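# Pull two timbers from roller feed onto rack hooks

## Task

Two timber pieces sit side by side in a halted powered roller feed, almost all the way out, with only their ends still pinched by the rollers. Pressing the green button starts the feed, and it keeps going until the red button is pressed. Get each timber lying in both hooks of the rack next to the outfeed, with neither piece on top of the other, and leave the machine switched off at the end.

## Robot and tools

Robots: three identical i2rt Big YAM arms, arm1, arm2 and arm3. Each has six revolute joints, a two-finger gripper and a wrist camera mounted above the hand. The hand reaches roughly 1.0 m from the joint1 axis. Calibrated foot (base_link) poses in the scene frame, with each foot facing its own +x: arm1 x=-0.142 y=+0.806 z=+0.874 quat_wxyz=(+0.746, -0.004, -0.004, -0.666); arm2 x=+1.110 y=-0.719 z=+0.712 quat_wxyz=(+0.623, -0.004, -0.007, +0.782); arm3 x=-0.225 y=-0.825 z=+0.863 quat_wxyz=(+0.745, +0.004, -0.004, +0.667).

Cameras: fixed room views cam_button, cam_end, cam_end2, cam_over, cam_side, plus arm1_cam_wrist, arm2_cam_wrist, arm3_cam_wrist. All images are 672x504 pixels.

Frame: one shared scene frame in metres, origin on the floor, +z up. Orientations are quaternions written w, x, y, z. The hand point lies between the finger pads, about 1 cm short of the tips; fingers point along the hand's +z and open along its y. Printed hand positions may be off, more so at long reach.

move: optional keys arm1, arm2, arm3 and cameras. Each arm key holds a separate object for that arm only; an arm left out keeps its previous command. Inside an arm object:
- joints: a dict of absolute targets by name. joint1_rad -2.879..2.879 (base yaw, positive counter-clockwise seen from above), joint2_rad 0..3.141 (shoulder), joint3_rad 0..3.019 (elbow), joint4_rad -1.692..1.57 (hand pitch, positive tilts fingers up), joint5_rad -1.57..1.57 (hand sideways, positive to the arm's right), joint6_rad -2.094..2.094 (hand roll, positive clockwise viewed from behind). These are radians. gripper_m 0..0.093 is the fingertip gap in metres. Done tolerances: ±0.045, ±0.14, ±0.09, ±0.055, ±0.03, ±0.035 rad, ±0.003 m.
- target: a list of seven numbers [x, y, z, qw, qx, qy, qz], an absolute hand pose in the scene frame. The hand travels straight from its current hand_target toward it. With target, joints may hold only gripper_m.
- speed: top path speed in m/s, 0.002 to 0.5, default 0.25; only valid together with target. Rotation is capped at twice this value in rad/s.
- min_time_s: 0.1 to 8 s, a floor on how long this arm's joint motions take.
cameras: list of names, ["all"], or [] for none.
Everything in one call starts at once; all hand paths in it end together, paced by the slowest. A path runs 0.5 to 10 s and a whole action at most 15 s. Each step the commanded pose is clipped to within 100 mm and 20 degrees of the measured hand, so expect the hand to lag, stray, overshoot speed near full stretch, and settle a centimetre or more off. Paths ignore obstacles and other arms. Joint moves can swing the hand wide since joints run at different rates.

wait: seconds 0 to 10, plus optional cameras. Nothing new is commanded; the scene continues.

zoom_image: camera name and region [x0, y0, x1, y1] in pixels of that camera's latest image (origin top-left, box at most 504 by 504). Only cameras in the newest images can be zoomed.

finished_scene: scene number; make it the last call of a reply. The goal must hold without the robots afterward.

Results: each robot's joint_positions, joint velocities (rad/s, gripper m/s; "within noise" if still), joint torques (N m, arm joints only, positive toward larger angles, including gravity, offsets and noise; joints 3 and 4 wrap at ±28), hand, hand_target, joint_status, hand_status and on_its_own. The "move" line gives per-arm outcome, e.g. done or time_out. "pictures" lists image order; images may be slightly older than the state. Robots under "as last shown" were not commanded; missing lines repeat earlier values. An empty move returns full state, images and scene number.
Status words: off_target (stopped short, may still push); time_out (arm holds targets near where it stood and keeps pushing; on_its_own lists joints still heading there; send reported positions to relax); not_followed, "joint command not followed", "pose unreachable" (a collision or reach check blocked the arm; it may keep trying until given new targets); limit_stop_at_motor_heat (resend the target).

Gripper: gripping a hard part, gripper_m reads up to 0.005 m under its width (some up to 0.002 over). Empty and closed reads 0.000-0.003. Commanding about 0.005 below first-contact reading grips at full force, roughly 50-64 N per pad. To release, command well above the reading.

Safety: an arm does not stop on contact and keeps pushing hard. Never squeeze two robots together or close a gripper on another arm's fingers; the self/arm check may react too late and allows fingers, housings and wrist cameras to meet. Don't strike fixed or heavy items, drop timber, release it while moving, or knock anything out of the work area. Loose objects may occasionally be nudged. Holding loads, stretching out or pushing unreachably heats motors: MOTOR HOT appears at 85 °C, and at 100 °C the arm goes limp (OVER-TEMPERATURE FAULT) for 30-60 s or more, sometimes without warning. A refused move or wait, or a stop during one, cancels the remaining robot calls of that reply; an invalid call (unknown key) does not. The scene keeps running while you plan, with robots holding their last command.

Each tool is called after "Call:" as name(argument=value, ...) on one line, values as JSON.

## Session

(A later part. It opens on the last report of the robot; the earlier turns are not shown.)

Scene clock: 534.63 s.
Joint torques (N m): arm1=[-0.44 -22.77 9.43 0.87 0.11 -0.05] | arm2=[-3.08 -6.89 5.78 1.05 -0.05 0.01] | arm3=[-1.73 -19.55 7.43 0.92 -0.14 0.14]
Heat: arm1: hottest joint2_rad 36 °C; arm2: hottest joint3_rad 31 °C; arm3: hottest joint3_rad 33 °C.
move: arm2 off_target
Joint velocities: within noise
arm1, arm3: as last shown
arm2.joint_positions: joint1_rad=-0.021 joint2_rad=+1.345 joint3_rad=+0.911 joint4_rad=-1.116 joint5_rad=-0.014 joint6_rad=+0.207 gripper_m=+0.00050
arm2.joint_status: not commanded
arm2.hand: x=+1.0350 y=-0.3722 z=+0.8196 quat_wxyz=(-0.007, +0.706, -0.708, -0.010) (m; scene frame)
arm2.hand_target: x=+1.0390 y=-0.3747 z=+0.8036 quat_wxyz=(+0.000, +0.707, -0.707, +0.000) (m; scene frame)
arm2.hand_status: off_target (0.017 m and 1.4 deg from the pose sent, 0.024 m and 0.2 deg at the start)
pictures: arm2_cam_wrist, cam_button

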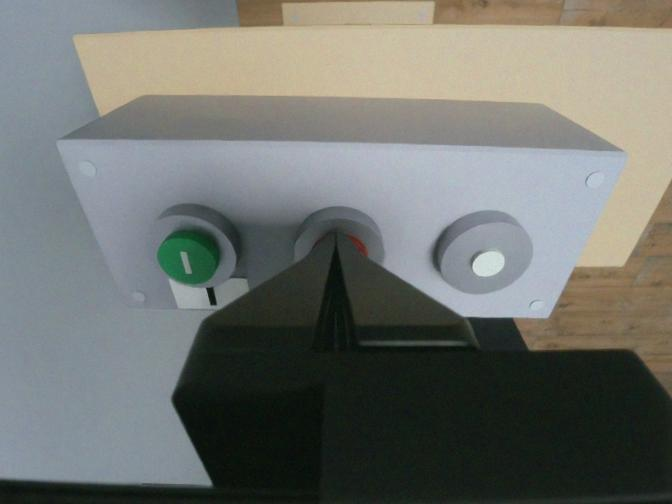

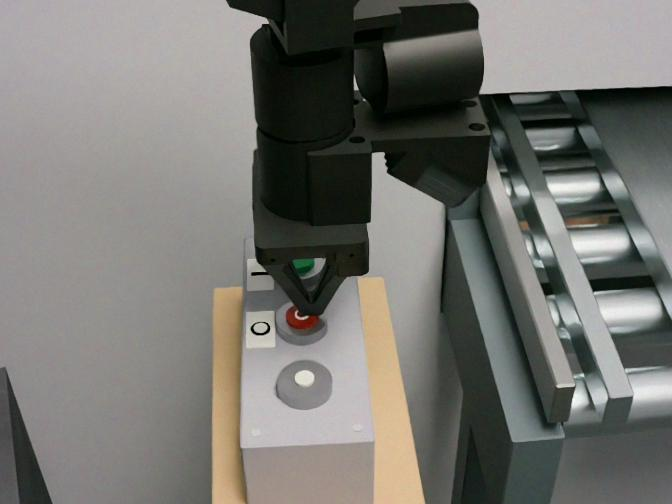

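Call:
move(arm2={"target": [1.039, -0.374, 0.86, 0, 0.7071, -0.7071, 0], "speed": 0.1}, arm1={"joints": {"gripper_m": 0.060}}, arm3={"joints": {"gripper_m": 0.061}})

Call:
move(arm2={"target": [0.984, -0.374, 0.85, 0, 0.7071, -0.7071, 0], "speed": 0.1})

Call:
move(arm2={"target": [0.984, -0.374, 0.79, 0, 0.7071, -0.7071, 0], "speed": 0.08}, cameras=["arm2_cam_wrist","cam_button","cam_over","cam_side","arm3_cam_wrist"])

Call:
move(cameras=["cam_over","cam_side","arm3_cam_wrist"])

Scene clock: 552.97 s.
Joint torques (N m): arm1=[-0.32 -22.59 9.77 0.94 0.1 -0.03] | arm2=[-3.25 -9.29 11.34 -0.32 -0.01 0.02] | arm3=[-1.79 -19.55 7.65 0.95 -0.15 0.13]
Heat: arm1: hottest joint2_rad 36 °C; arm2: hottest joint3_rad 31 °C; arm3: hottest joint3_rad 32 °C.
move: arm1 done; arm2 off_target; arm3 done
Joint velocities: within noise
arm1.joint_positions: joint1_rad=-0.044 joint2_rad=+2.486 joint3_rad=+1.966 joint4_rad=-1.090 joint5_rad=-0.001 joint6_rad=+1.635 gripper_m=+0.06254
arm1.joint_status: all done
arm1.hand: x=-0.0949 y=+0.1214 z=+0.7517 quat_wxyz=(+0.014, -1.000, -0.002, +0.000) (m; scene frame)
arm1.hand_target: x=-0.1001 y=+0.1121 z=+0.7532 quat_wxyz=(+0.000, -1.000, +0.000, +0.000) (m; scene frame)
arm1.hand_status: not commanded
arm2.joint_positions: joint1_rad=-0.021 joint2_rad=+1.318 joint3_rad=+0.936 joint4_rad=-1.245 joint5_rad=-0.014 joint6_rad=+0.205 gripper_m=+0.00050
arm2.joint_status: not commanded
arm2.hand: x=+1.0392 y=-0.3937 z=+0.8372 quat_wxyz=(+0.014, +0.707, -0.707, +0.023) (m; scene frame)
arm2.hand_target: x=+1.0392 y=-0.3751 z=+0.8600 quat_wxyz=(+0.000, +0.707, -0.707, +0.000) (m; scene frame)
arm2.hand_status: off_target (0.030 m and 3.1 deg from the pose sent, 0.041 m and 1.4 deg at the start)
arm3.joint_positions: joint1_rad=-0.060 joint2_rad=+2.508 joint3_rad=+2.036 joint4_rad=-1.103 joint5_rad=+0.001 joint6_rad=-1.749 gripper_m=+0.06379
arm3.joint_status: all done
arm3.hand: x=-0.1043 y=-0.1276 z=+0.7496 quat_wxyz=(-0.004, +1.000, +0.004, +0.000) (m; scene frame)
arm3.hand_target: x=-0.1051 y=-0.1303 z=+0.7380 quat_wxyz=(+0.000, +1.000, +0.000, +0.000) (m; scene frame)
arm3.hand_status: not commanded
pictures: none

Scene clock: 554.40 s.
Joint torques (N m): arm1=[-0.32 -22.42 9.8 0.92 0.1 -0.04] | arm2=[-1.55 -8.18 11.49 0.47 0.1 0.24] | arm3=[-1.67 -19.6 7.66 0.96 -0.16 0.13]
Heat: arm1: hottest joint2_rad 36 °C; arm2: hottest joint3_rad 32 °C; arm3: hottest joint3_rad 33 °C.
move: arm2 off_target
Joint velocities: within noise
arm1, arm3: as last shown
arm2.joint_positions: joint1_rad=+0.105 joint2_rad=+1.343 joint3_rad=+0.951 joint4_rad=-1.239 joint5_rad=-0.018 joint6_rad=+0.327 gripper_m=+0.00050
arm2.joint_status: not commanded
arm2.hand: x=+0.9961 y=-0.3983 z=+0.8337 quat_wxyz=(+0.014, +0.707, -0.706, +0.026) (m; scene frame)
arm2.hand_target: x=+0.9844 y=-0.3754 z=+0.8505 quat_wxyz=(+0.000, +0.707, -0.707, +0.000) (m; scene frame)
arm2.hand_status: off_target (0.032 m and 3.4 deg from the pose sent, 0.060 m and 3.1 deg at the start)
pictures: none

Scene clock: 556.57 s.
Joint torques (N m): arm1=[4.72 -23.36 9.83 0.36 -0.69 0.43] | arm2=[-1.44 -6.42 4.88 1.57 0.09 0.25] | arm3=[-6.71 -20.19 8.25 0.72 0.59 -0.42]
Heat: arm1: hottest joint2_rad 36 °C; arm2: hottest joint3_rad 31 °C; arm3: hottest joint3_rad 33 °C.
move: arm2 off_target
Joint velocities: within noise
arm1.joint_positions: joint1_rad=-0.096 joint2_rad=+2.492 joint3_rad=+1.965 joint4_rad=-1.082 joint5_rad=+0.020 joint6_rad=+1.580 gripper_m=+0.06247
arm1.joint_status: not commanded
arm1.hand: x=-0.1338 y=+0.1194 z=+0.7478 quat_wxyz=(+0.012, -1.000, -0.004, +0.010) (m; scene frame)
arm1.hand_target: x=-0.1000 y=+0.1121 z=+0.7531 quat_wxyz=(+0.000, -1.000, +0.000, +0.000) (m; scene frame)
arm1.hand_status: not commanded
arm2.joint_positions: joint1_rad=+0.105 joint2_rad=+1.382 joint3_rad=+0.941 joint4_rad=-1.095 joint5_rad=-0.017 joint6_rad=+0.330 gripper_m=+0.00050
arm2.joint_status: not commanded
arm2.hand: x=+0.9865 y=-0.3687 z=+0.8168 quat_wxyz=(-0.007, +0.707, -0.707, -0.016) (m; scene frame)
arm2.hand_target: x=+0.9848 y=-0.3754 z=+0.7914 quat_wxyz=(+0.000, +0.707, -0.707, +0.000) (m; scene frame)
arm2.hand_status: off_target (0.027 m and 2.1 deg from the pose sent, 0.051 m and 3.4 deg at the start)
arm3.joint_positions: joint1_rad=+0.000 joint2_rad=+2.520 joint3_rad=+2.026 joint4_rad=-1.097 joint5_rad=-0.021 joint6_rad=-1.696 gripper_m=+0.06377
arm3.joint_status: not commanded
arm3.hand: x=-0.1503 y=-0.1269 z=+0.7382 quat_wxyz=(+0.003, +1.000, +0.007, -0.011) (m; scene frame)
arm3.hand_target: x=-0.1050 y=-0.1301 z=+0.7383 quat_wxyz=(+0.000, +1.000, +0.000, +0.000) (m; scene frame)
arm3.hand_status: not commanded
pictures: arm2_cam_wrist, arm3_cam_wrist, cam_button, cam_over, cam_side

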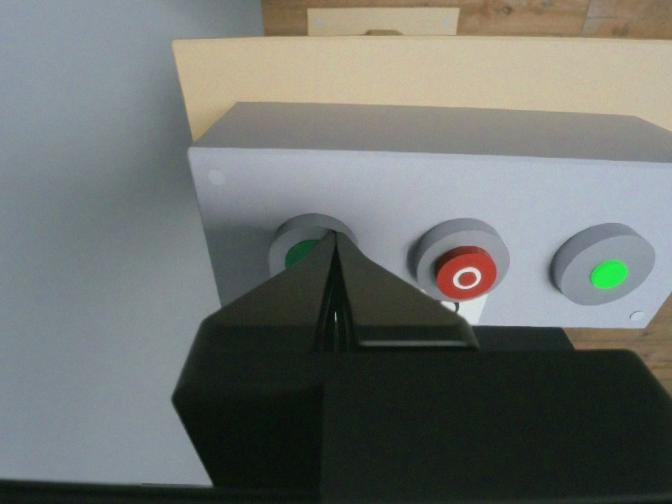

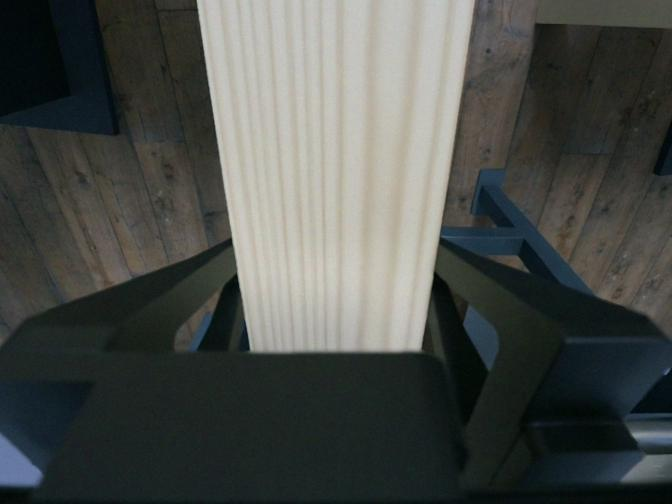

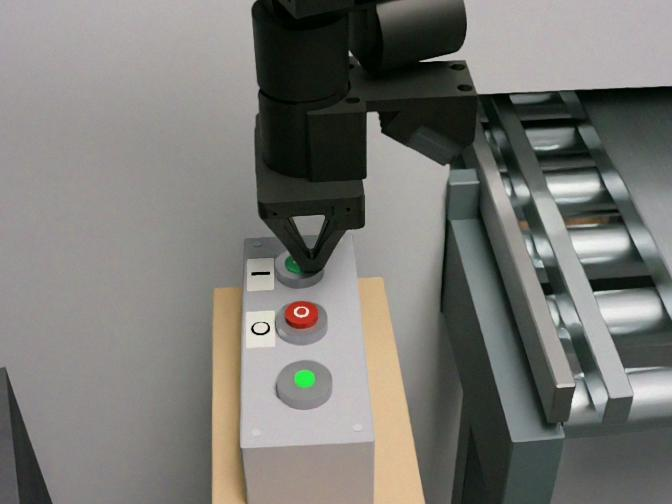

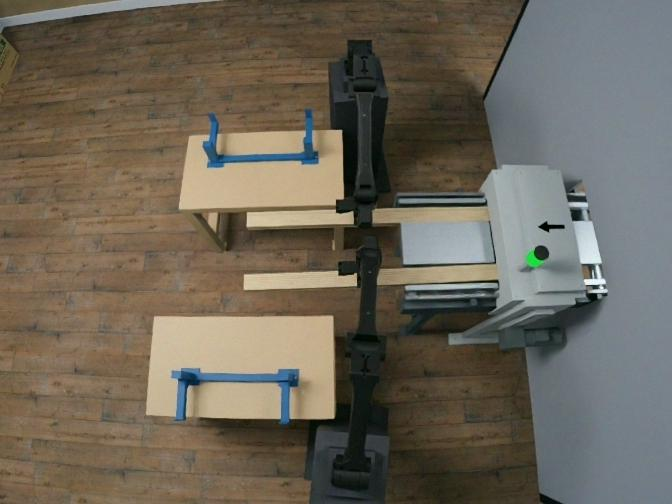

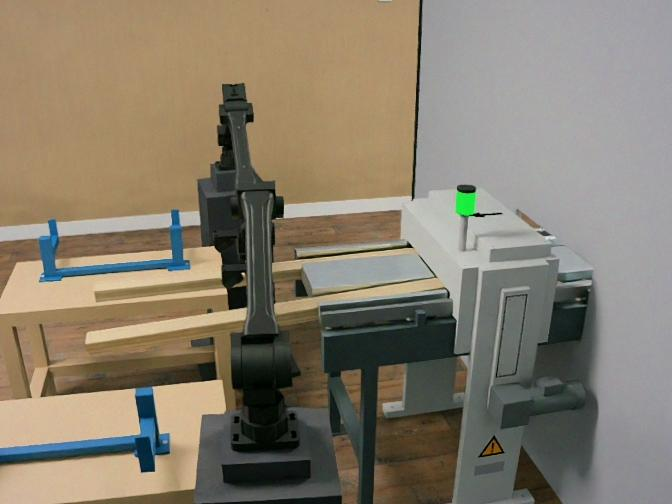

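Scene clock: 556.57 s.
Joint torques (N m): arm1=[4.72 -23.36 9.83 0.36 -0.69 0.43] | arm2=[-1.44 -6.42 4.88 1.57 0.09 0.25] | arm3=[-6.71 -20.19 8.25 0.72 0.59 -0.42]
Heat: arm1: hottest joint2_rad 36 °C; arm2: hottest joint3_rad 31 °C; arm3: hottest joint3_rad 33 °C.
Joint velocities: within noise
arm1.joint_positions: joint1_rad=-0.096 joint2_rad=+2.492 joint3_rad=+1.965 joint4_rad=-1.082 joint5_rad=+0.020 joint6_rad=+1.580 gripper_m=+0.06247
arm1.joint_status: not commanded
arm1.hand: x=-0.1338 y=+0.1194 z=+0.7478 quat_wxyz=(+0.012, -1.000, -0.004, +0.010) (m; scene frame)
arm1.hand_target: x=-0.1000 y=+0.1121 z=+0.7531 quat_wxyz=(+0.000, -1.000, +0.000, +0.000) (m; scene frame)
arm1.hand_status: not commanded
arm2.joint_positions: joint1_rad=+0.105 joint2_rad=+1.382 joint3_rad=+0.941 joint4_rad=-1.095 joint5_rad=-0.017 joint6_rad=+0.330 gripper_m=+0.00050
arm2.joint_status: not commanded
arm2.hand: x=+0.9865 y=-0.3687 z=+0.8168 quat_wxyz=(-0.007, +0.707, -0.707, -0.016) (m; scene frame)
arm2.hand_target: x=+0.9848 y=-0.3754 z=+0.7914 quat_wxyz=(+0.000, +0.707, -0.707, +0.000) (m; scene frame)
arm2.hand_status: off_target (0.027 m and 2.1 deg from the pose sent, 0.051 m and 3.4 deg at the start)
arm3.joint_positions: joint1_rad=+0.000 joint2_rad=+2.520 joint3_rad=+2.026 joint4_rad=-1.097 joint5_rad=-0.021 joint6_rad=-1.696 gripper_m=+0.06377
arm3.joint_status: not commanded
arm3.hand: x=-0.1503 y=-0.1269 z=+0.7382 quat_wxyz=(+0.003, +1.000, +0.007, -0.011) (m; scene frame)
arm3.hand_target: x=-0.1050 y=-0.1301 z=+0.7383 quat_wxyz=(+0.000, +1.000, +0.000, +0.000) (m; scene frame)
arm3.hand_status: not commanded
pictures: arm3_cam_wrist, cam_over, cam_side

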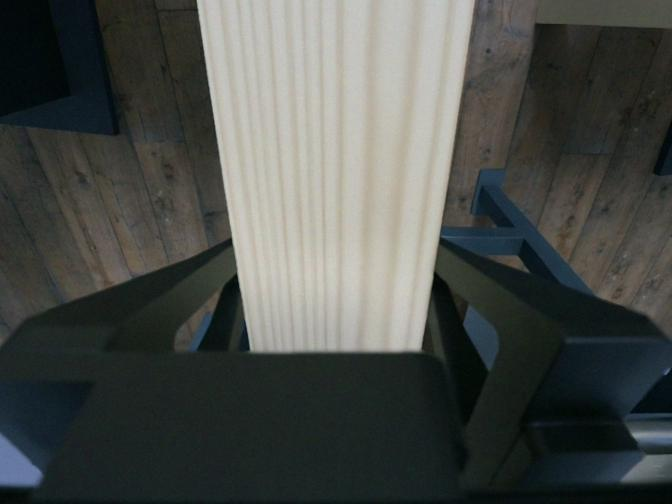

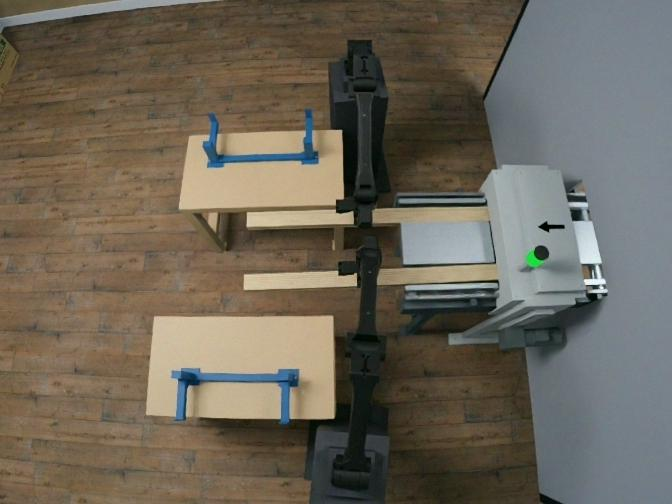

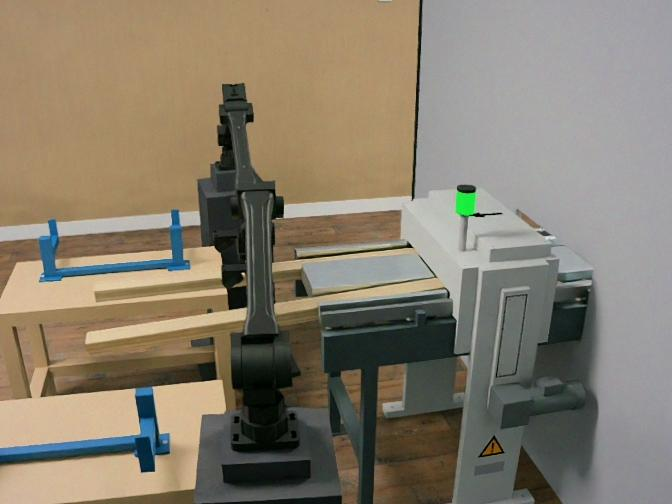

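Call:
move(arm1={"joints": {"gripper_m": 0.045}}, arm3={"joints": {"gripper_m": 0.045}}, cameras=["cam_over","cam_side","cam_end","cam_end2"])

Scene clock: 565.10 s.
Joint torques (N m): arm1=[4.95 -23.71 10.06 0.34 -0.77 0.55] | arm2=[-1.44 -6.42 4.89 1.58 0.09 0.25] | arm3=[-6.77 -20.37 8.25 0.72 0.6 -0.43]
Heat: arm1: hottest joint2_rad 35 °C; arm2: hottest joint3_rad 31 °C; arm3: hottest joint3_rad 33 °C.
move: arm1 off_target; arm3 off_target
Joint velocities: within noise
arm1.joint_positions: joint1_rad=-0.101 joint2_rad=+2.502 joint3_rad=+1.961 joint4_rad=-1.077 joint5_rad=+0.022 joint6_rad=+1.572 gripper_m=+0.06241
arm1.joint_status: gripper_m off_target (ended at +0.06241, target +0.04500)
arm1.hand: x=-0.1380 y=+0.1226 z=+0.7397 quat_wxyz=(+0.017, -1.000, -0.005, +0.011) (m; scene frame)
arm1.hand_target: x=-0.1000 y=+0.1122 z=+0.7531 quat_wxyz=(+0.000, -1.000, +0.000, +0.000) (m; scene frame)
arm1.hand_status: not commanded
arm2: as last shown
arm3.joint_positions: joint1_rad=+0.000 joint2_rad=+2.520 joint3_rad=+2.026 joint4_rad=-1.097 joint5_rad=-0.021 joint6_rad=-1.696 gripper_m=+0.06377
arm3.joint_status: gripper_m off_target (ended at +0.06377, target +0.04500)
arm3.hand: x=-0.1503 y=-0.1269 z=+0.7382 quat_wxyz=(+0.003, +1.000, +0.007, -0.011) (m; scene frame)
arm3.hand_target: x=-0.1050 y=-0.1301 z=+0.7383 quat_wxyz=(+0.000, +1.000, +0.000, +0.000) (m; scene frame)
arm3.hand_status: not commanded
pictures: cam_end, cam_end2, cam_over, cam_side

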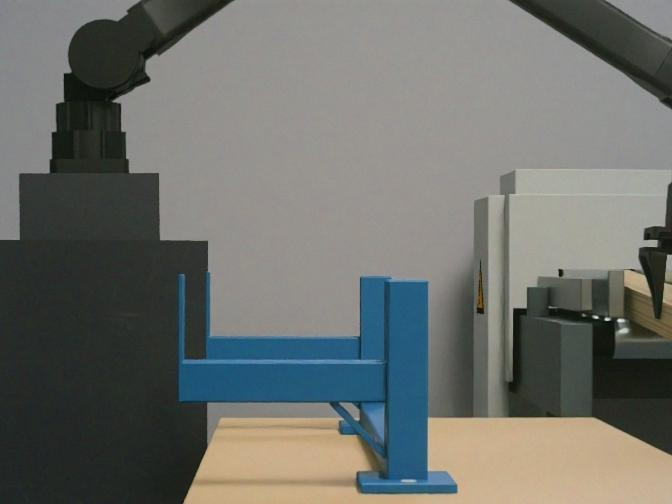

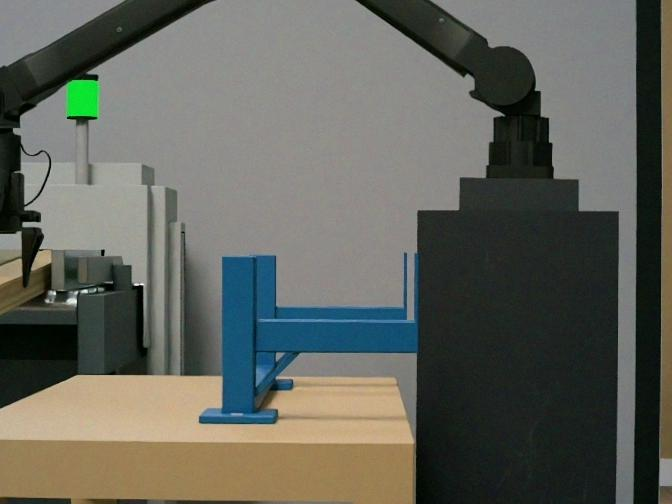

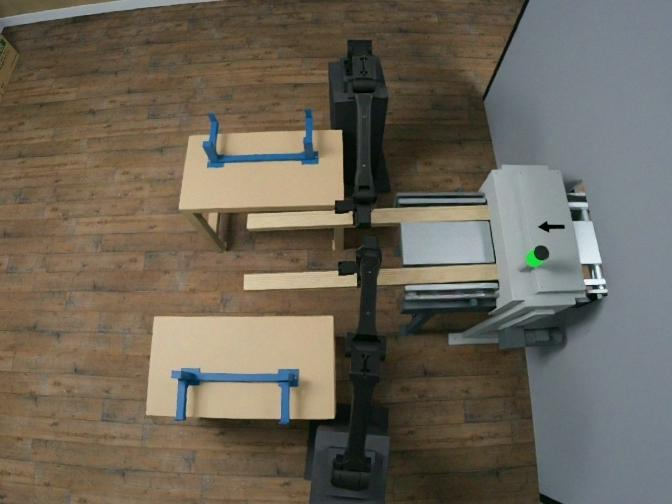

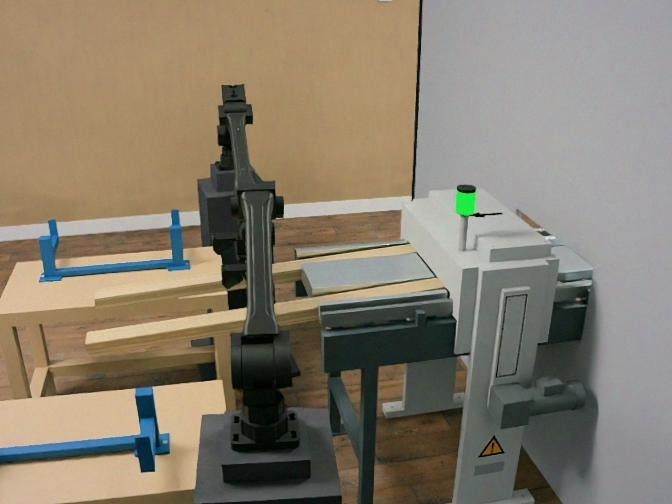

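Call:
move(arm1={"target": [-0.3, 0.13, 0.80, 0, 1, 0, 0], "speed": 0.12}, arm2={"target": [0.984, -0.374, 0.88, 0, 0.7071, -0.7071, 0]}, arm3={"target": [-0.3, -0.14, 0.80, 0, 1, 0, 0]}, cameras=["cam_over","cam_side","cam_end","cam_end2"])

Scene clock: 581.17 s.
Joint torques (N m): arm1=[-3.31 -28.92 12.51 -2.5 0.42 -0.8] | arm2=[-1.73 -10.11 11.66 -0.35 0.06 0.22] | arm3=[-1.03 -27.22 8.64 -1.24 -0.2 0.84]
Heat: arm1: hottest joint2_rad 35 °C; arm2: hottest joint3_rad 30 °C; arm3: hottest joint3_rad 34 °C.
move: arm1 off_target; arm2 off_target; arm3 off_target
Joint velocities: within noise
arm1.joint_positions: joint1_rad=-0.298 joint2_rad=+2.495 joint3_rad=+1.913 joint4_rad=-1.067 joint5_rad=-0.002 joint6_rad=+1.436 gripper_m=+0.06235
arm1.joint_status: not commanded
arm1.hand: x=-0.2638 y=+0.1514 z=+0.7287 quat_wxyz=(+0.033, -0.999, +0.025, -0.008) (m; scene frame)
arm1.hand_target: x=-0.2991 y=+0.1327 z=+0.7977 quat_wxyz=(-0.001, -1.000, +0.002, +0.003) (m; scene frame)
arm1.hand_status: off_target (0.083 m and 4.8 deg from the pose sent, 0.173 m and 2.4 deg at the start)
arm2.joint_positions: joint1_rad=+0.105 joint2_rad=+1.342 joint3_rad=+1.010 joint4_rad=-1.298 joint5_rad=-0.017 joint6_rad=+0.330 gripper_m=+0.00050
arm2.joint_status: not commanded
arm2.hand: x=+0.9935 y=-0.3910 z=+0.8551 quat_wxyz=(+0.014, +0.706, -0.707, +0.026) (m; scene frame)
arm2.hand_target: x=+0.9844 y=-0.3752 z=+0.8799 quat_wxyz=(+0.000, +0.707, -0.707, +0.000) (m; scene frame)
arm2.hand_status: off_target (0.032 m and 3.4 deg from the pose sent, 0.063 m and 2.1 deg at the start)
arm3.joint_positions: joint1_rad=+0.209 joint2_rad=+2.489 joint3_rad=+1.928 joint4_rad=-1.087 joint5_rad=-0.005 joint6_rad=-1.543 gripper_m=+0.06377
arm3.joint_status: not commanded
arm3.hand: x=-0.2909 y=-0.1583 z=+0.7268 quat_wxyz=(+0.033, +0.999, +0.035, +0.000) (m; scene frame)
arm3.hand_target: x=-0.2999 y=-0.1411 z=+0.7966 quat_wxyz=(-0.001, +1.000, +0.001, -0.002) (m; scene frame)
arm3.hand_status: off_target (0.076 m and 5.5 deg from the pose sent, 0.163 m and 1.5 deg at the start)
pictures: cam_end, cam_end2, cam_over, cam_side

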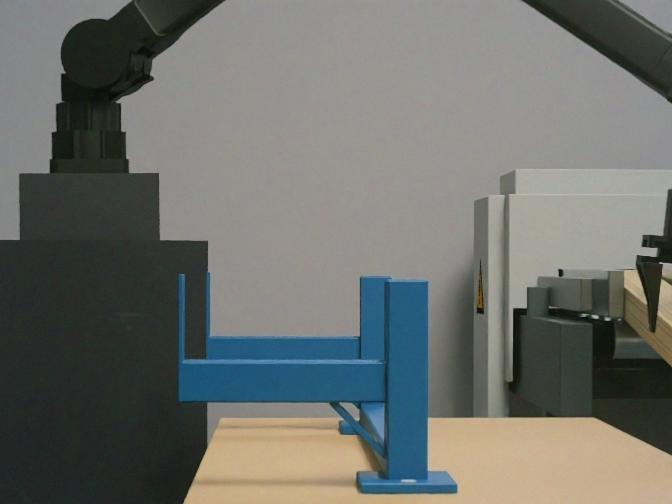

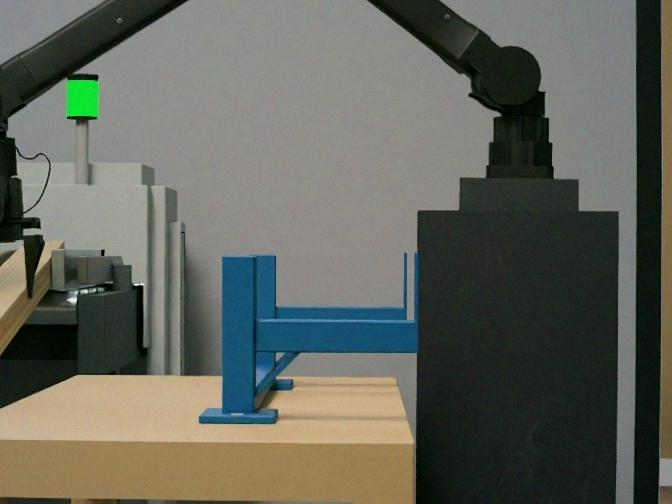

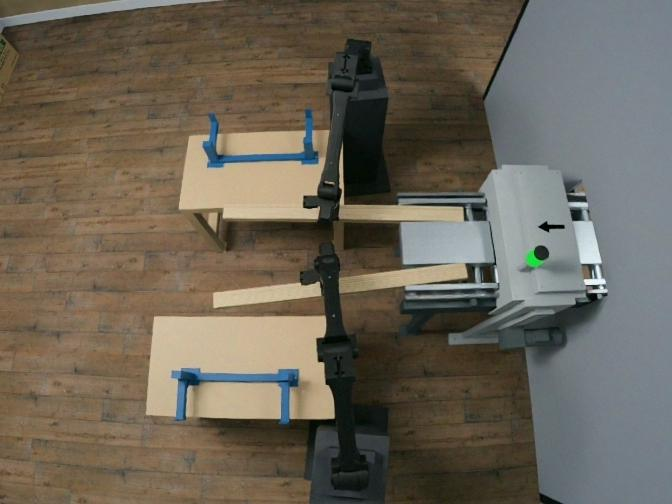

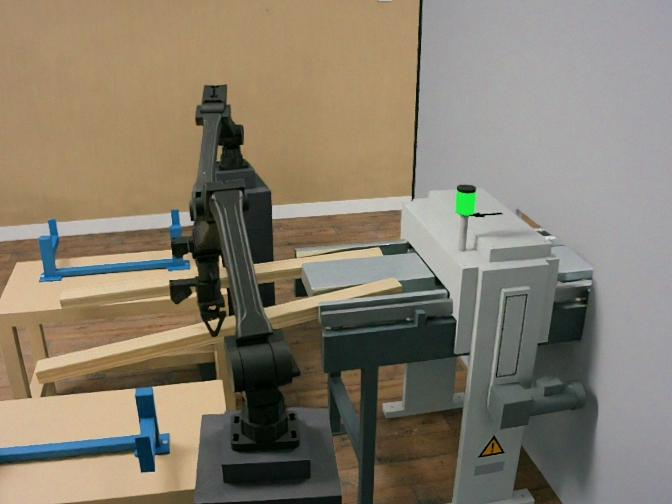

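Call:
move(arm1={"target": [-0.33, 0.14, 0.92, 0, 1, 0, 0], "speed": 0.12}, arm2={"target": [1.039, -0.374, 0.89, 0, 0.7071, -0.7071, 0]}, arm3={"target": [-0.33, -0.14, 0.92, 0, 1, 0, 0]}, cameras=["cam_over","cam_side","cam_end","cam_end2"])

Scene clock: 617.33 s.
Joint torques (N m): arm1=[-2.84 -30.27 14.54 -3.33 0.3 -1.01] | arm2=[-3.14 -9.64 10.77 -0.32 0.01 0.02] | arm3=[0.32 -27.22 12.72 -2.82 -0.24 1.1]
Heat: arm1: hottest joint2_rad 38 °C; arm2: hottest joint3_rad 32 °C; arm3: hottest joint2_rad 35 °C.
move: arm1 off_target; arm2 off_target; arm3 off_target
Joint velocities: within noise
arm1.joint_positions: joint1_rad=-0.342 joint2_rad=+2.381 joint3_rad=+1.946 joint4_rad=-1.227 joint5_rad=+0.004 joint6_rad=+1.422 gripper_m=+0.06221
arm1.joint_status: not commanded
arm1.hand: x=-0.2940 y=+0.1567 z=+0.8154 quat_wxyz=(+0.040, -0.998, +0.040, -0.007) (m; scene frame)
arm1.hand_target: x=-0.3246 y=+0.1453 z=+0.9045 quat_wxyz=(-0.002, -1.000, +0.003, +0.005) (m; scene frame)
arm1.hand_status: off_target (0.112 m and 6.5 deg from the pose sent, 0.203 m and 4.8 deg at the start; pose on its path clipped on 73 of 79 steps)
arm2.joint_positions: joint1_rad=-0.024 joint2_rad=+1.300 joint3_rad=+1.010 joint4_rad=-1.329 joint5_rad=-0.014 joint6_rad=+0.203 gripper_m=+0.00050
arm2.joint_status: not commanded
arm2.hand: x=+1.0384 y=-0.3872 z=+0.8695 quat_wxyz=(+0.012, +0.706, -0.708, +0.019) (m; scene frame)
arm2.hand_target: x=+1.0392 y=-0.3748 z=+0.8899 quat_wxyz=(+0.000, +0.707, -0.707, +0.000) (m; scene frame)
arm2.hand_status: off_target (0.024 m and 2.6 deg from the pose sent, 0.060 m and 3.3 deg at the start)
arm3.joint_positions: joint1_rad=+0.228 joint2_rad=+2.376 joint3_rad=+1.928 joint4_rad=-1.204 joint5_rad=-0.007 joint6_rad=-1.534 gripper_m=+0.06377
arm3.joint_status: not commanded
arm3.hand: x=-0.3036 y=-0.1626 z=+0.8022 quat_wxyz=(+0.034, +0.999, +0.040, +0.000) (m; scene frame)
arm3.hand_target: x=-0.3242 y=-0.1476 z=+0.8935 quat_wxyz=(-0.004, +1.000, +0.002, -0.004) (m; scene frame)
arm3.hand_status: off_target (0.123 m and 6.0 deg from the pose sent, 0.198 m and 5.5 deg at the start; pose on its path clipped on 69 of 77 steps)
pictures: cam_end, cam_end2, cam_over, cam_side

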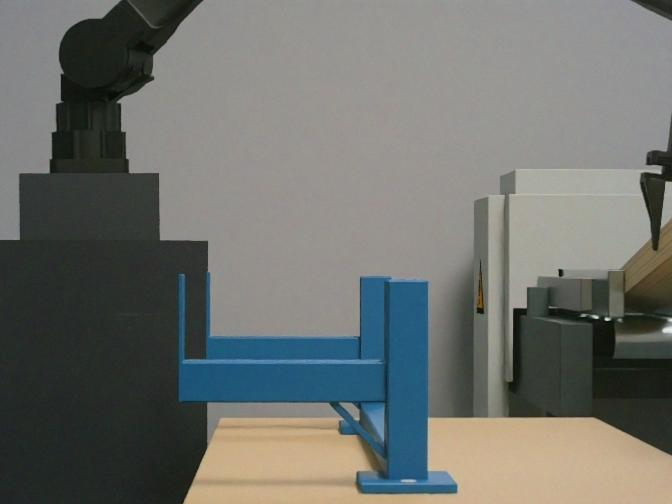

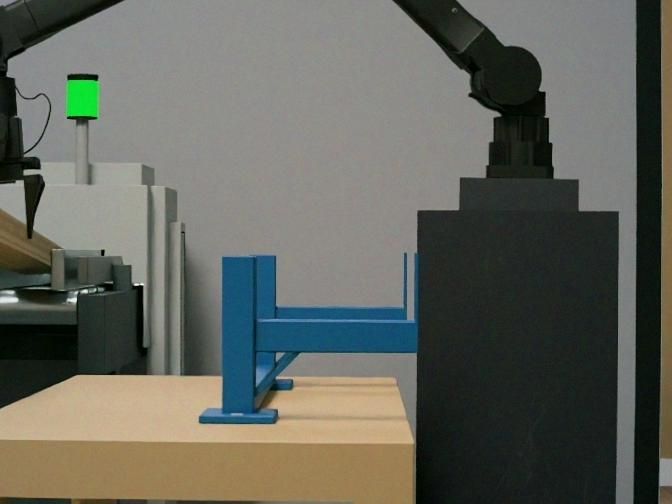

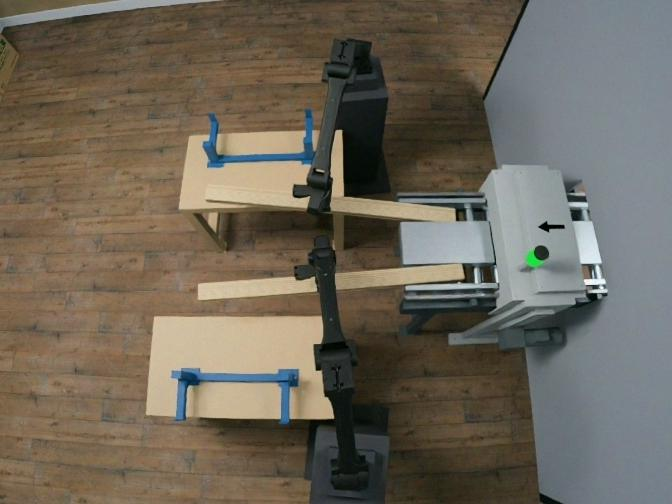

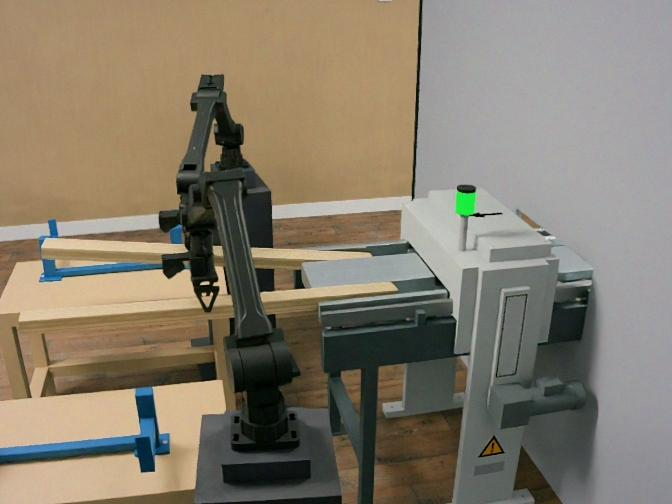

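Call:
move(arm2={"target": [1.039, -0.374, 0.79, 0, 0.7071, -0.7071, 0], "speed": 0.12})

Call:
move(arm2={"target": [1.039, -0.374, 0.9, 0, 0.7071, -0.7071, 0], "speed": 0.2})

Call:
move(arm3={"target": [-0.40, -0.20, 0.98, 0, 1, 0, 0], "speed": 0.15}, cameras=["cam_over","cam_side","cam_button","arm3_cam_wrist"])

Scene clock: 655.20 s.
Joint torques (N m): arm1=[-2.96 -30.27 14.3 -3.22 0.31 -1.01] | arm2=[-2.78 -5.89 4.78 1.89 -0.01 0.05] | arm3=[0.38 -27.22 12.71 -2.84 -0.25 1.1]
Heat: arm1: hottest joint2_rad 36 °C; arm2: hottest joint3_rad 33 °C; arm3: hottest joint2_rad 44 °C.
move: arm2 off_target
Joint velocities: within noise
arm1.joint_positions: joint1_rad=-0.342 joint2_rad=+2.381 joint3_rad=+1.947 joint4_rad=-1.229 joint5_rad=+0.004 joint6_rad=+1.422 gripper_m=+0.06221
arm1.joint_status: not commanded
arm1.hand: x=-0.2940 y=+0.1566 z=+0.8159 quat_wxyz=(+0.040, -0.998, +0.040, -0.007) (m; scene frame)
arm1.hand_target: x=-0.3246 y=+0.1452 z=+0.9045 quat_wxyz=(-0.003, -1.000, +0.003, +0.005) (m; scene frame)
arm1.hand_status: not commanded
arm2.joint_positions: joint1_rad=-0.024 joint2_rad=+1.347 joint3_rad=+0.904 joint4_rad=-1.104 joint5_rad=-0.014 joint6_rad=+0.203 gripper_m=+0.00050
arm2.joint_status: not commanded
arm2.hand: x=+1.0362 y=-0.3721 z=+0.8162 quat_wxyz=(-0.008, +0.706, -0.708, -0.011) (m; scene frame)
arm2.hand_target: x=+1.0392 y=-0.3756 z=+0.7915 quat_wxyz=(+0.000, +0.707, -0.707, +0.000) (m; scene frame)
arm2.hand_status: off_target (0.026 m and 1.5 deg from the pose sent, 0.081 m and 2.6 deg at the start)
arm3: as last shown
pictures: none

Scene clock: 656.57 s.
Joint torques (N m): arm1=[-3.02 -30.33 14.35 -3.3 0.3 -1.01] | arm2=[-3.19 -8.35 11.62 -0.31 0.01 0.02] | arm3=[0.32 -27.22 12.74 -2.84 -0.24 1.1]
Heat: arm1: hottest joint2_rad 36 °C; arm2: hottest joint3_rad 33 °C; arm3: hottest joint2_rad 44 °C.
move: arm2 off_target
Joint velocities: within noise
arm1, arm3: as last shown
arm2.joint_positions: joint1_rad=-0.024 joint2_rad=+1.279 joint3_rad=+1.020 joint4_rad=-1.356 joint5_rad=-0.014 joint6_rad=+0.203 gripper_m=+0.00050
arm2.joint_status: not commanded
arm2.hand: x=+1.0390 y=-0.3908 z=+0.8802 quat_wxyz=(+0.011, +0.706, -0.708, +0.017) (m; scene frame)
arm2.hand_target: x=+1.0392 y=-0.3748 z=+0.8999 quat_wxyz=(+0.000, +0.707, -0.707, +0.000) (m; scene frame)
arm2.hand_status: off_target (0.026 m and 2.4 deg from the pose sent, 0.084 m and 1.5 deg at the start)
pictures: none

Scene clock: 658.40 s.
Joint torques (N m): arm1=[-2.96 -30.33 14.32 -3.26 0.29 -1.01] | arm2=[-3.14 -8.29 11.62 -0.29 0.02 0.01] | arm3=[3.19 -26.75 10.95 -3.15 -0.96 1.73]
Heat: arm1: hottest joint2_rad 36 °C; arm2: hottest joint3_rad 34 °C; arm3: hottest joint2_rad 44 °C.
move: arm3 off_target
Joint velocities: within noise
arm1: as last shown
arm2.joint_positions: joint1_rad=-0.024 joint2_rad=+1.279 joint3_rad=+1.020 joint4_rad=-1.357 joint5_rad=-0.014 joint6_rad=+0.203 gripper_m=+0.00050
arm2.joint_status: not commanded
arm2.hand: x=+1.0390 y=-0.3909 z=+0.8802 quat_wxyz=(+0.011, +0.706, -0.708, +0.018) (m; scene frame)
arm2.hand_target: x=+1.0392 y=-0.3749 z=+0.8999 quat_wxyz=(+0.000, +0.707, -0.707, +0.000) (m; scene frame)
arm2.hand_status: not commanded
arm3.joint_positions: joint1_rad=+0.313 joint2_rad=+2.221 joint3_rad=+1.880 joint4_rad=-1.275 joint5_rad=+0.011 joint6_rad=-1.483 gripper_m=+0.06377
arm3.joint_status: not commanded
arm3.hand: x=-0.3538 y=-0.1841 z=+0.8861 quat_wxyz=(+0.015, +0.998, +0.057, +0.010) (m; scene frame)
arm3.hand_target: x=-0.3945 y=-0.1994 z=+0.9681 quat_wxyz=(-0.004, +1.000, +0.006, -0.004) (m; scene frame)
arm3.hand_status: off_target (0.106 m and 6.9 deg from the pose sent, 0.206 m and 6.0 deg at the start; pose on its path clipped on 53 of 55 steps)
pictures: arm3_cam_wrist, cam_button, cam_over, cam_side

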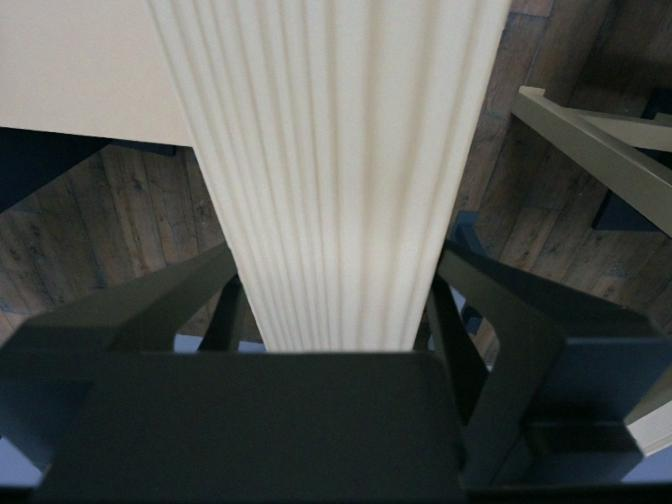

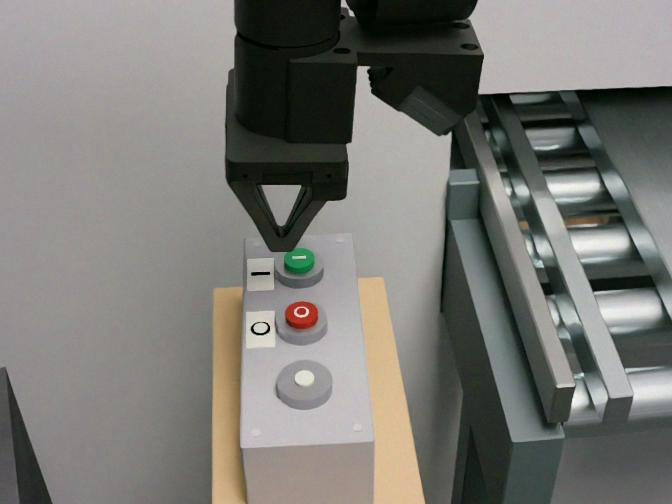

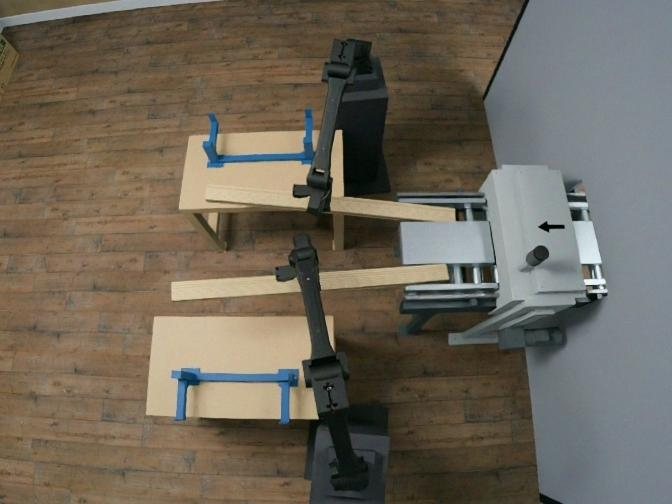

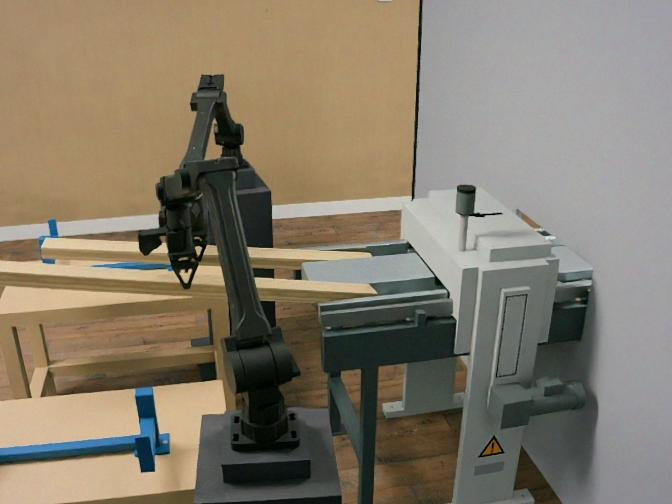

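Call:
move(arm3={"target": [-0.48, -0.30, 1.0, 0, 1, 0, 0], "speed": 0.15}, cameras=["cam_over","cam_side","cam_end2"])

Scene clock: 667.47 s.
Joint torques (N m): arm1=[-2.84 -30.33 14.28 -3.3 0.3 -1.01] | arm2=[-3.14 -8.35 11.62 -0.31 0.02 0.01] | arm3=[6.59 -24.59 5.97 -3.34 -1.51 2.01]
Heat: arm1: hottest joint2_rad 36 °C; arm2: hottest joint3_rad 34 °C; arm3: hottest joint2_rad 43 °C.
move: arm3 off_target
Joint velocities: within noise
arm1, arm2: as last shown
arm3.joint_positions: joint1_rad=+0.316 joint2_rad=+2.125 joint3_rad=+1.752 joint4_rad=-1.159 joint5_rad=+0.040 joint6_rad=-1.466 gripper_m=+0.06377
arm3.joint_status: not commanded
arm3.hand: x=-0.3492 y=-0.1931 z=+0.9007 quat_wxyz=(-0.029, +0.998, +0.050, +0.017) (m; scene frame)
arm3.hand_target: x=-0.4090 y=-0.2424 z=+0.9448 quat_wxyz=(-0.002, +1.000, +0.007, +0.002) (m; scene frame)
arm3.hand_status: off_target (0.196 m and 6.9 deg from the pose sent, 0.206 m and 6.9 deg at the start; pose on its path clipped on 42 of 45 steps)
pictures: cam_end2, cam_over, cam_side

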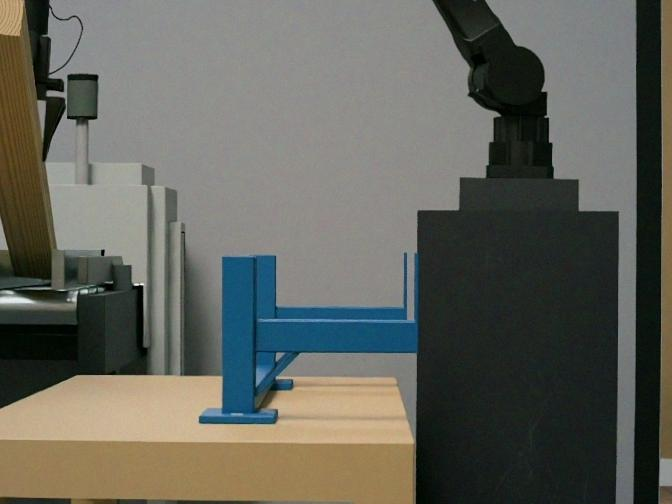

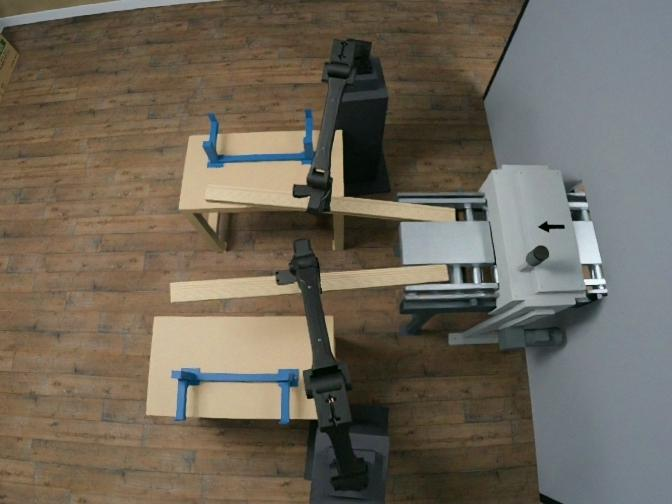

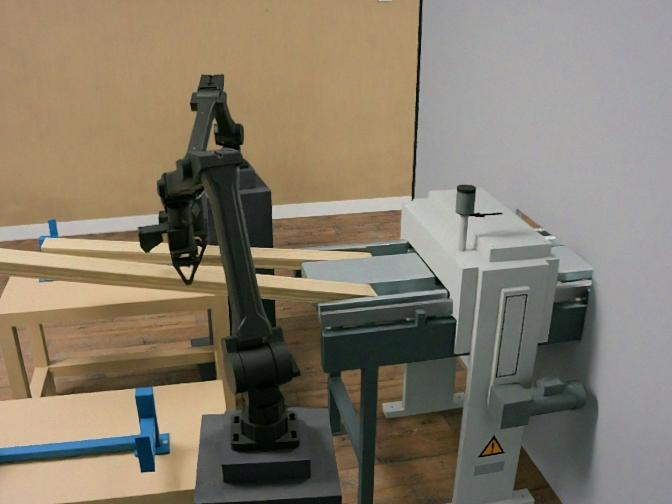

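Call:
move(arm1={"target": [-0.31, 0.18, 0.78, 0, 1, 0, 0], "speed": 0.1}, cameras=["cam_over","cam_side","cam_end","arm1_cam_wrist"])

Scene clock: 694.80 s.
Joint torques (N m): arm1=[-1.55 -23.59 5.93 -1.13 0.29 -0.68] | arm2=[-3.14 -8.29 11.62 -0.31 0.01 0.01] | arm3=[6.59 -24.76 6.08 -3.32 -1.52 1.99]
Heat: arm1: hottest joint2_rad 37 °C; arm2: hottest joint3_rad 36 °C; arm3: hottest joint2_rad 39 °C.
move: arm1 off_target
Joint velocities: within noise
arm1.joint_positions: joint1_rad=-0.353 joint2_rad=+2.358 joint3_rad=+1.777 joint4_rad=-0.968 joint5_rad=-0.004 joint6_rad=+1.387 gripper_m=+0.06190
arm1.joint_status: not commanded
arm1.hand: x=-0.2990 y=+0.1615 z=+0.7730 quat_wxyz=(-0.017, -0.999, +0.028, +0.000) (m; scene frame)
arm1.hand_target: x=-0.3097 y=+0.1794 z=+0.7796 quat_wxyz=(+0.000, -1.000, +0.001, -0.001) (m; scene frame)
arm1.hand_status: off_target (0.023 m and 3.8 deg from the pose sent, 0.046 m and 6.5 deg at the start)
arm2, arm3: as last shown
arm3.hand_target: x=-0.4091 y=-0.2423 z=+0.9448 quat_wxyz=(-0.002, +1.000, +0.007, +0.002) (m; scene frame)
pictures: arm1_cam_wrist, cam_end, cam_over, cam_side

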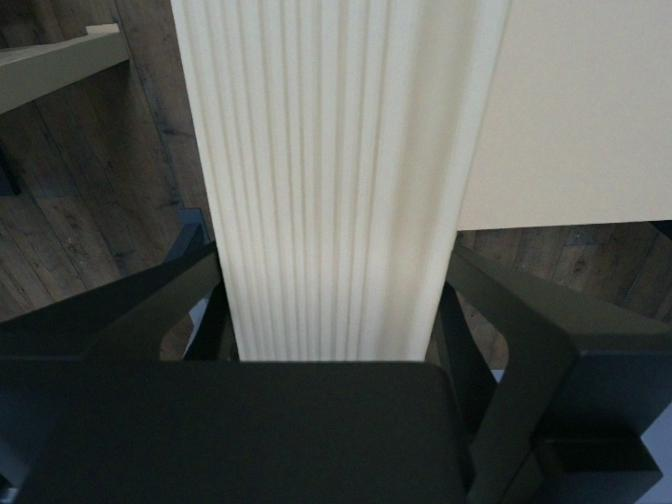

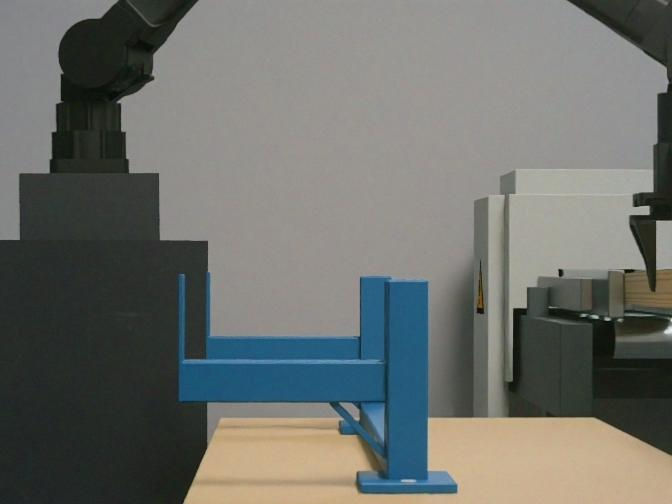

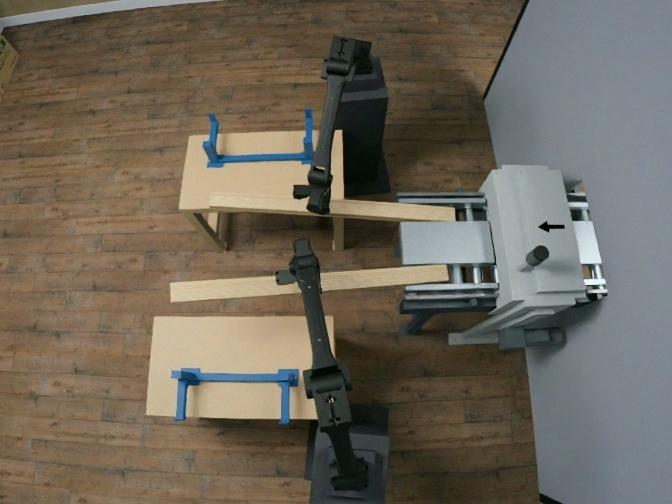

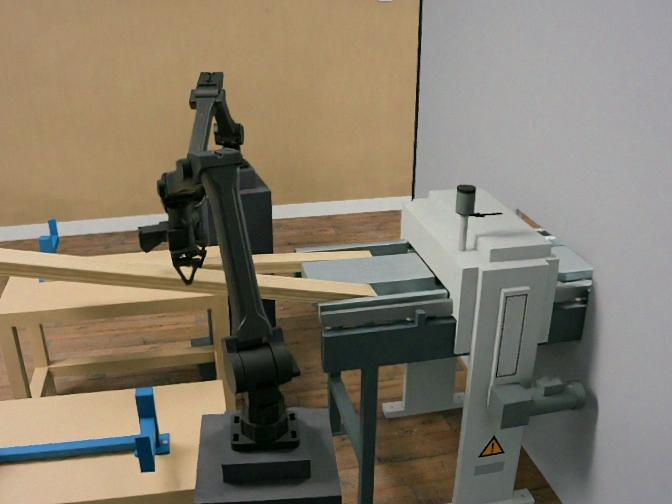

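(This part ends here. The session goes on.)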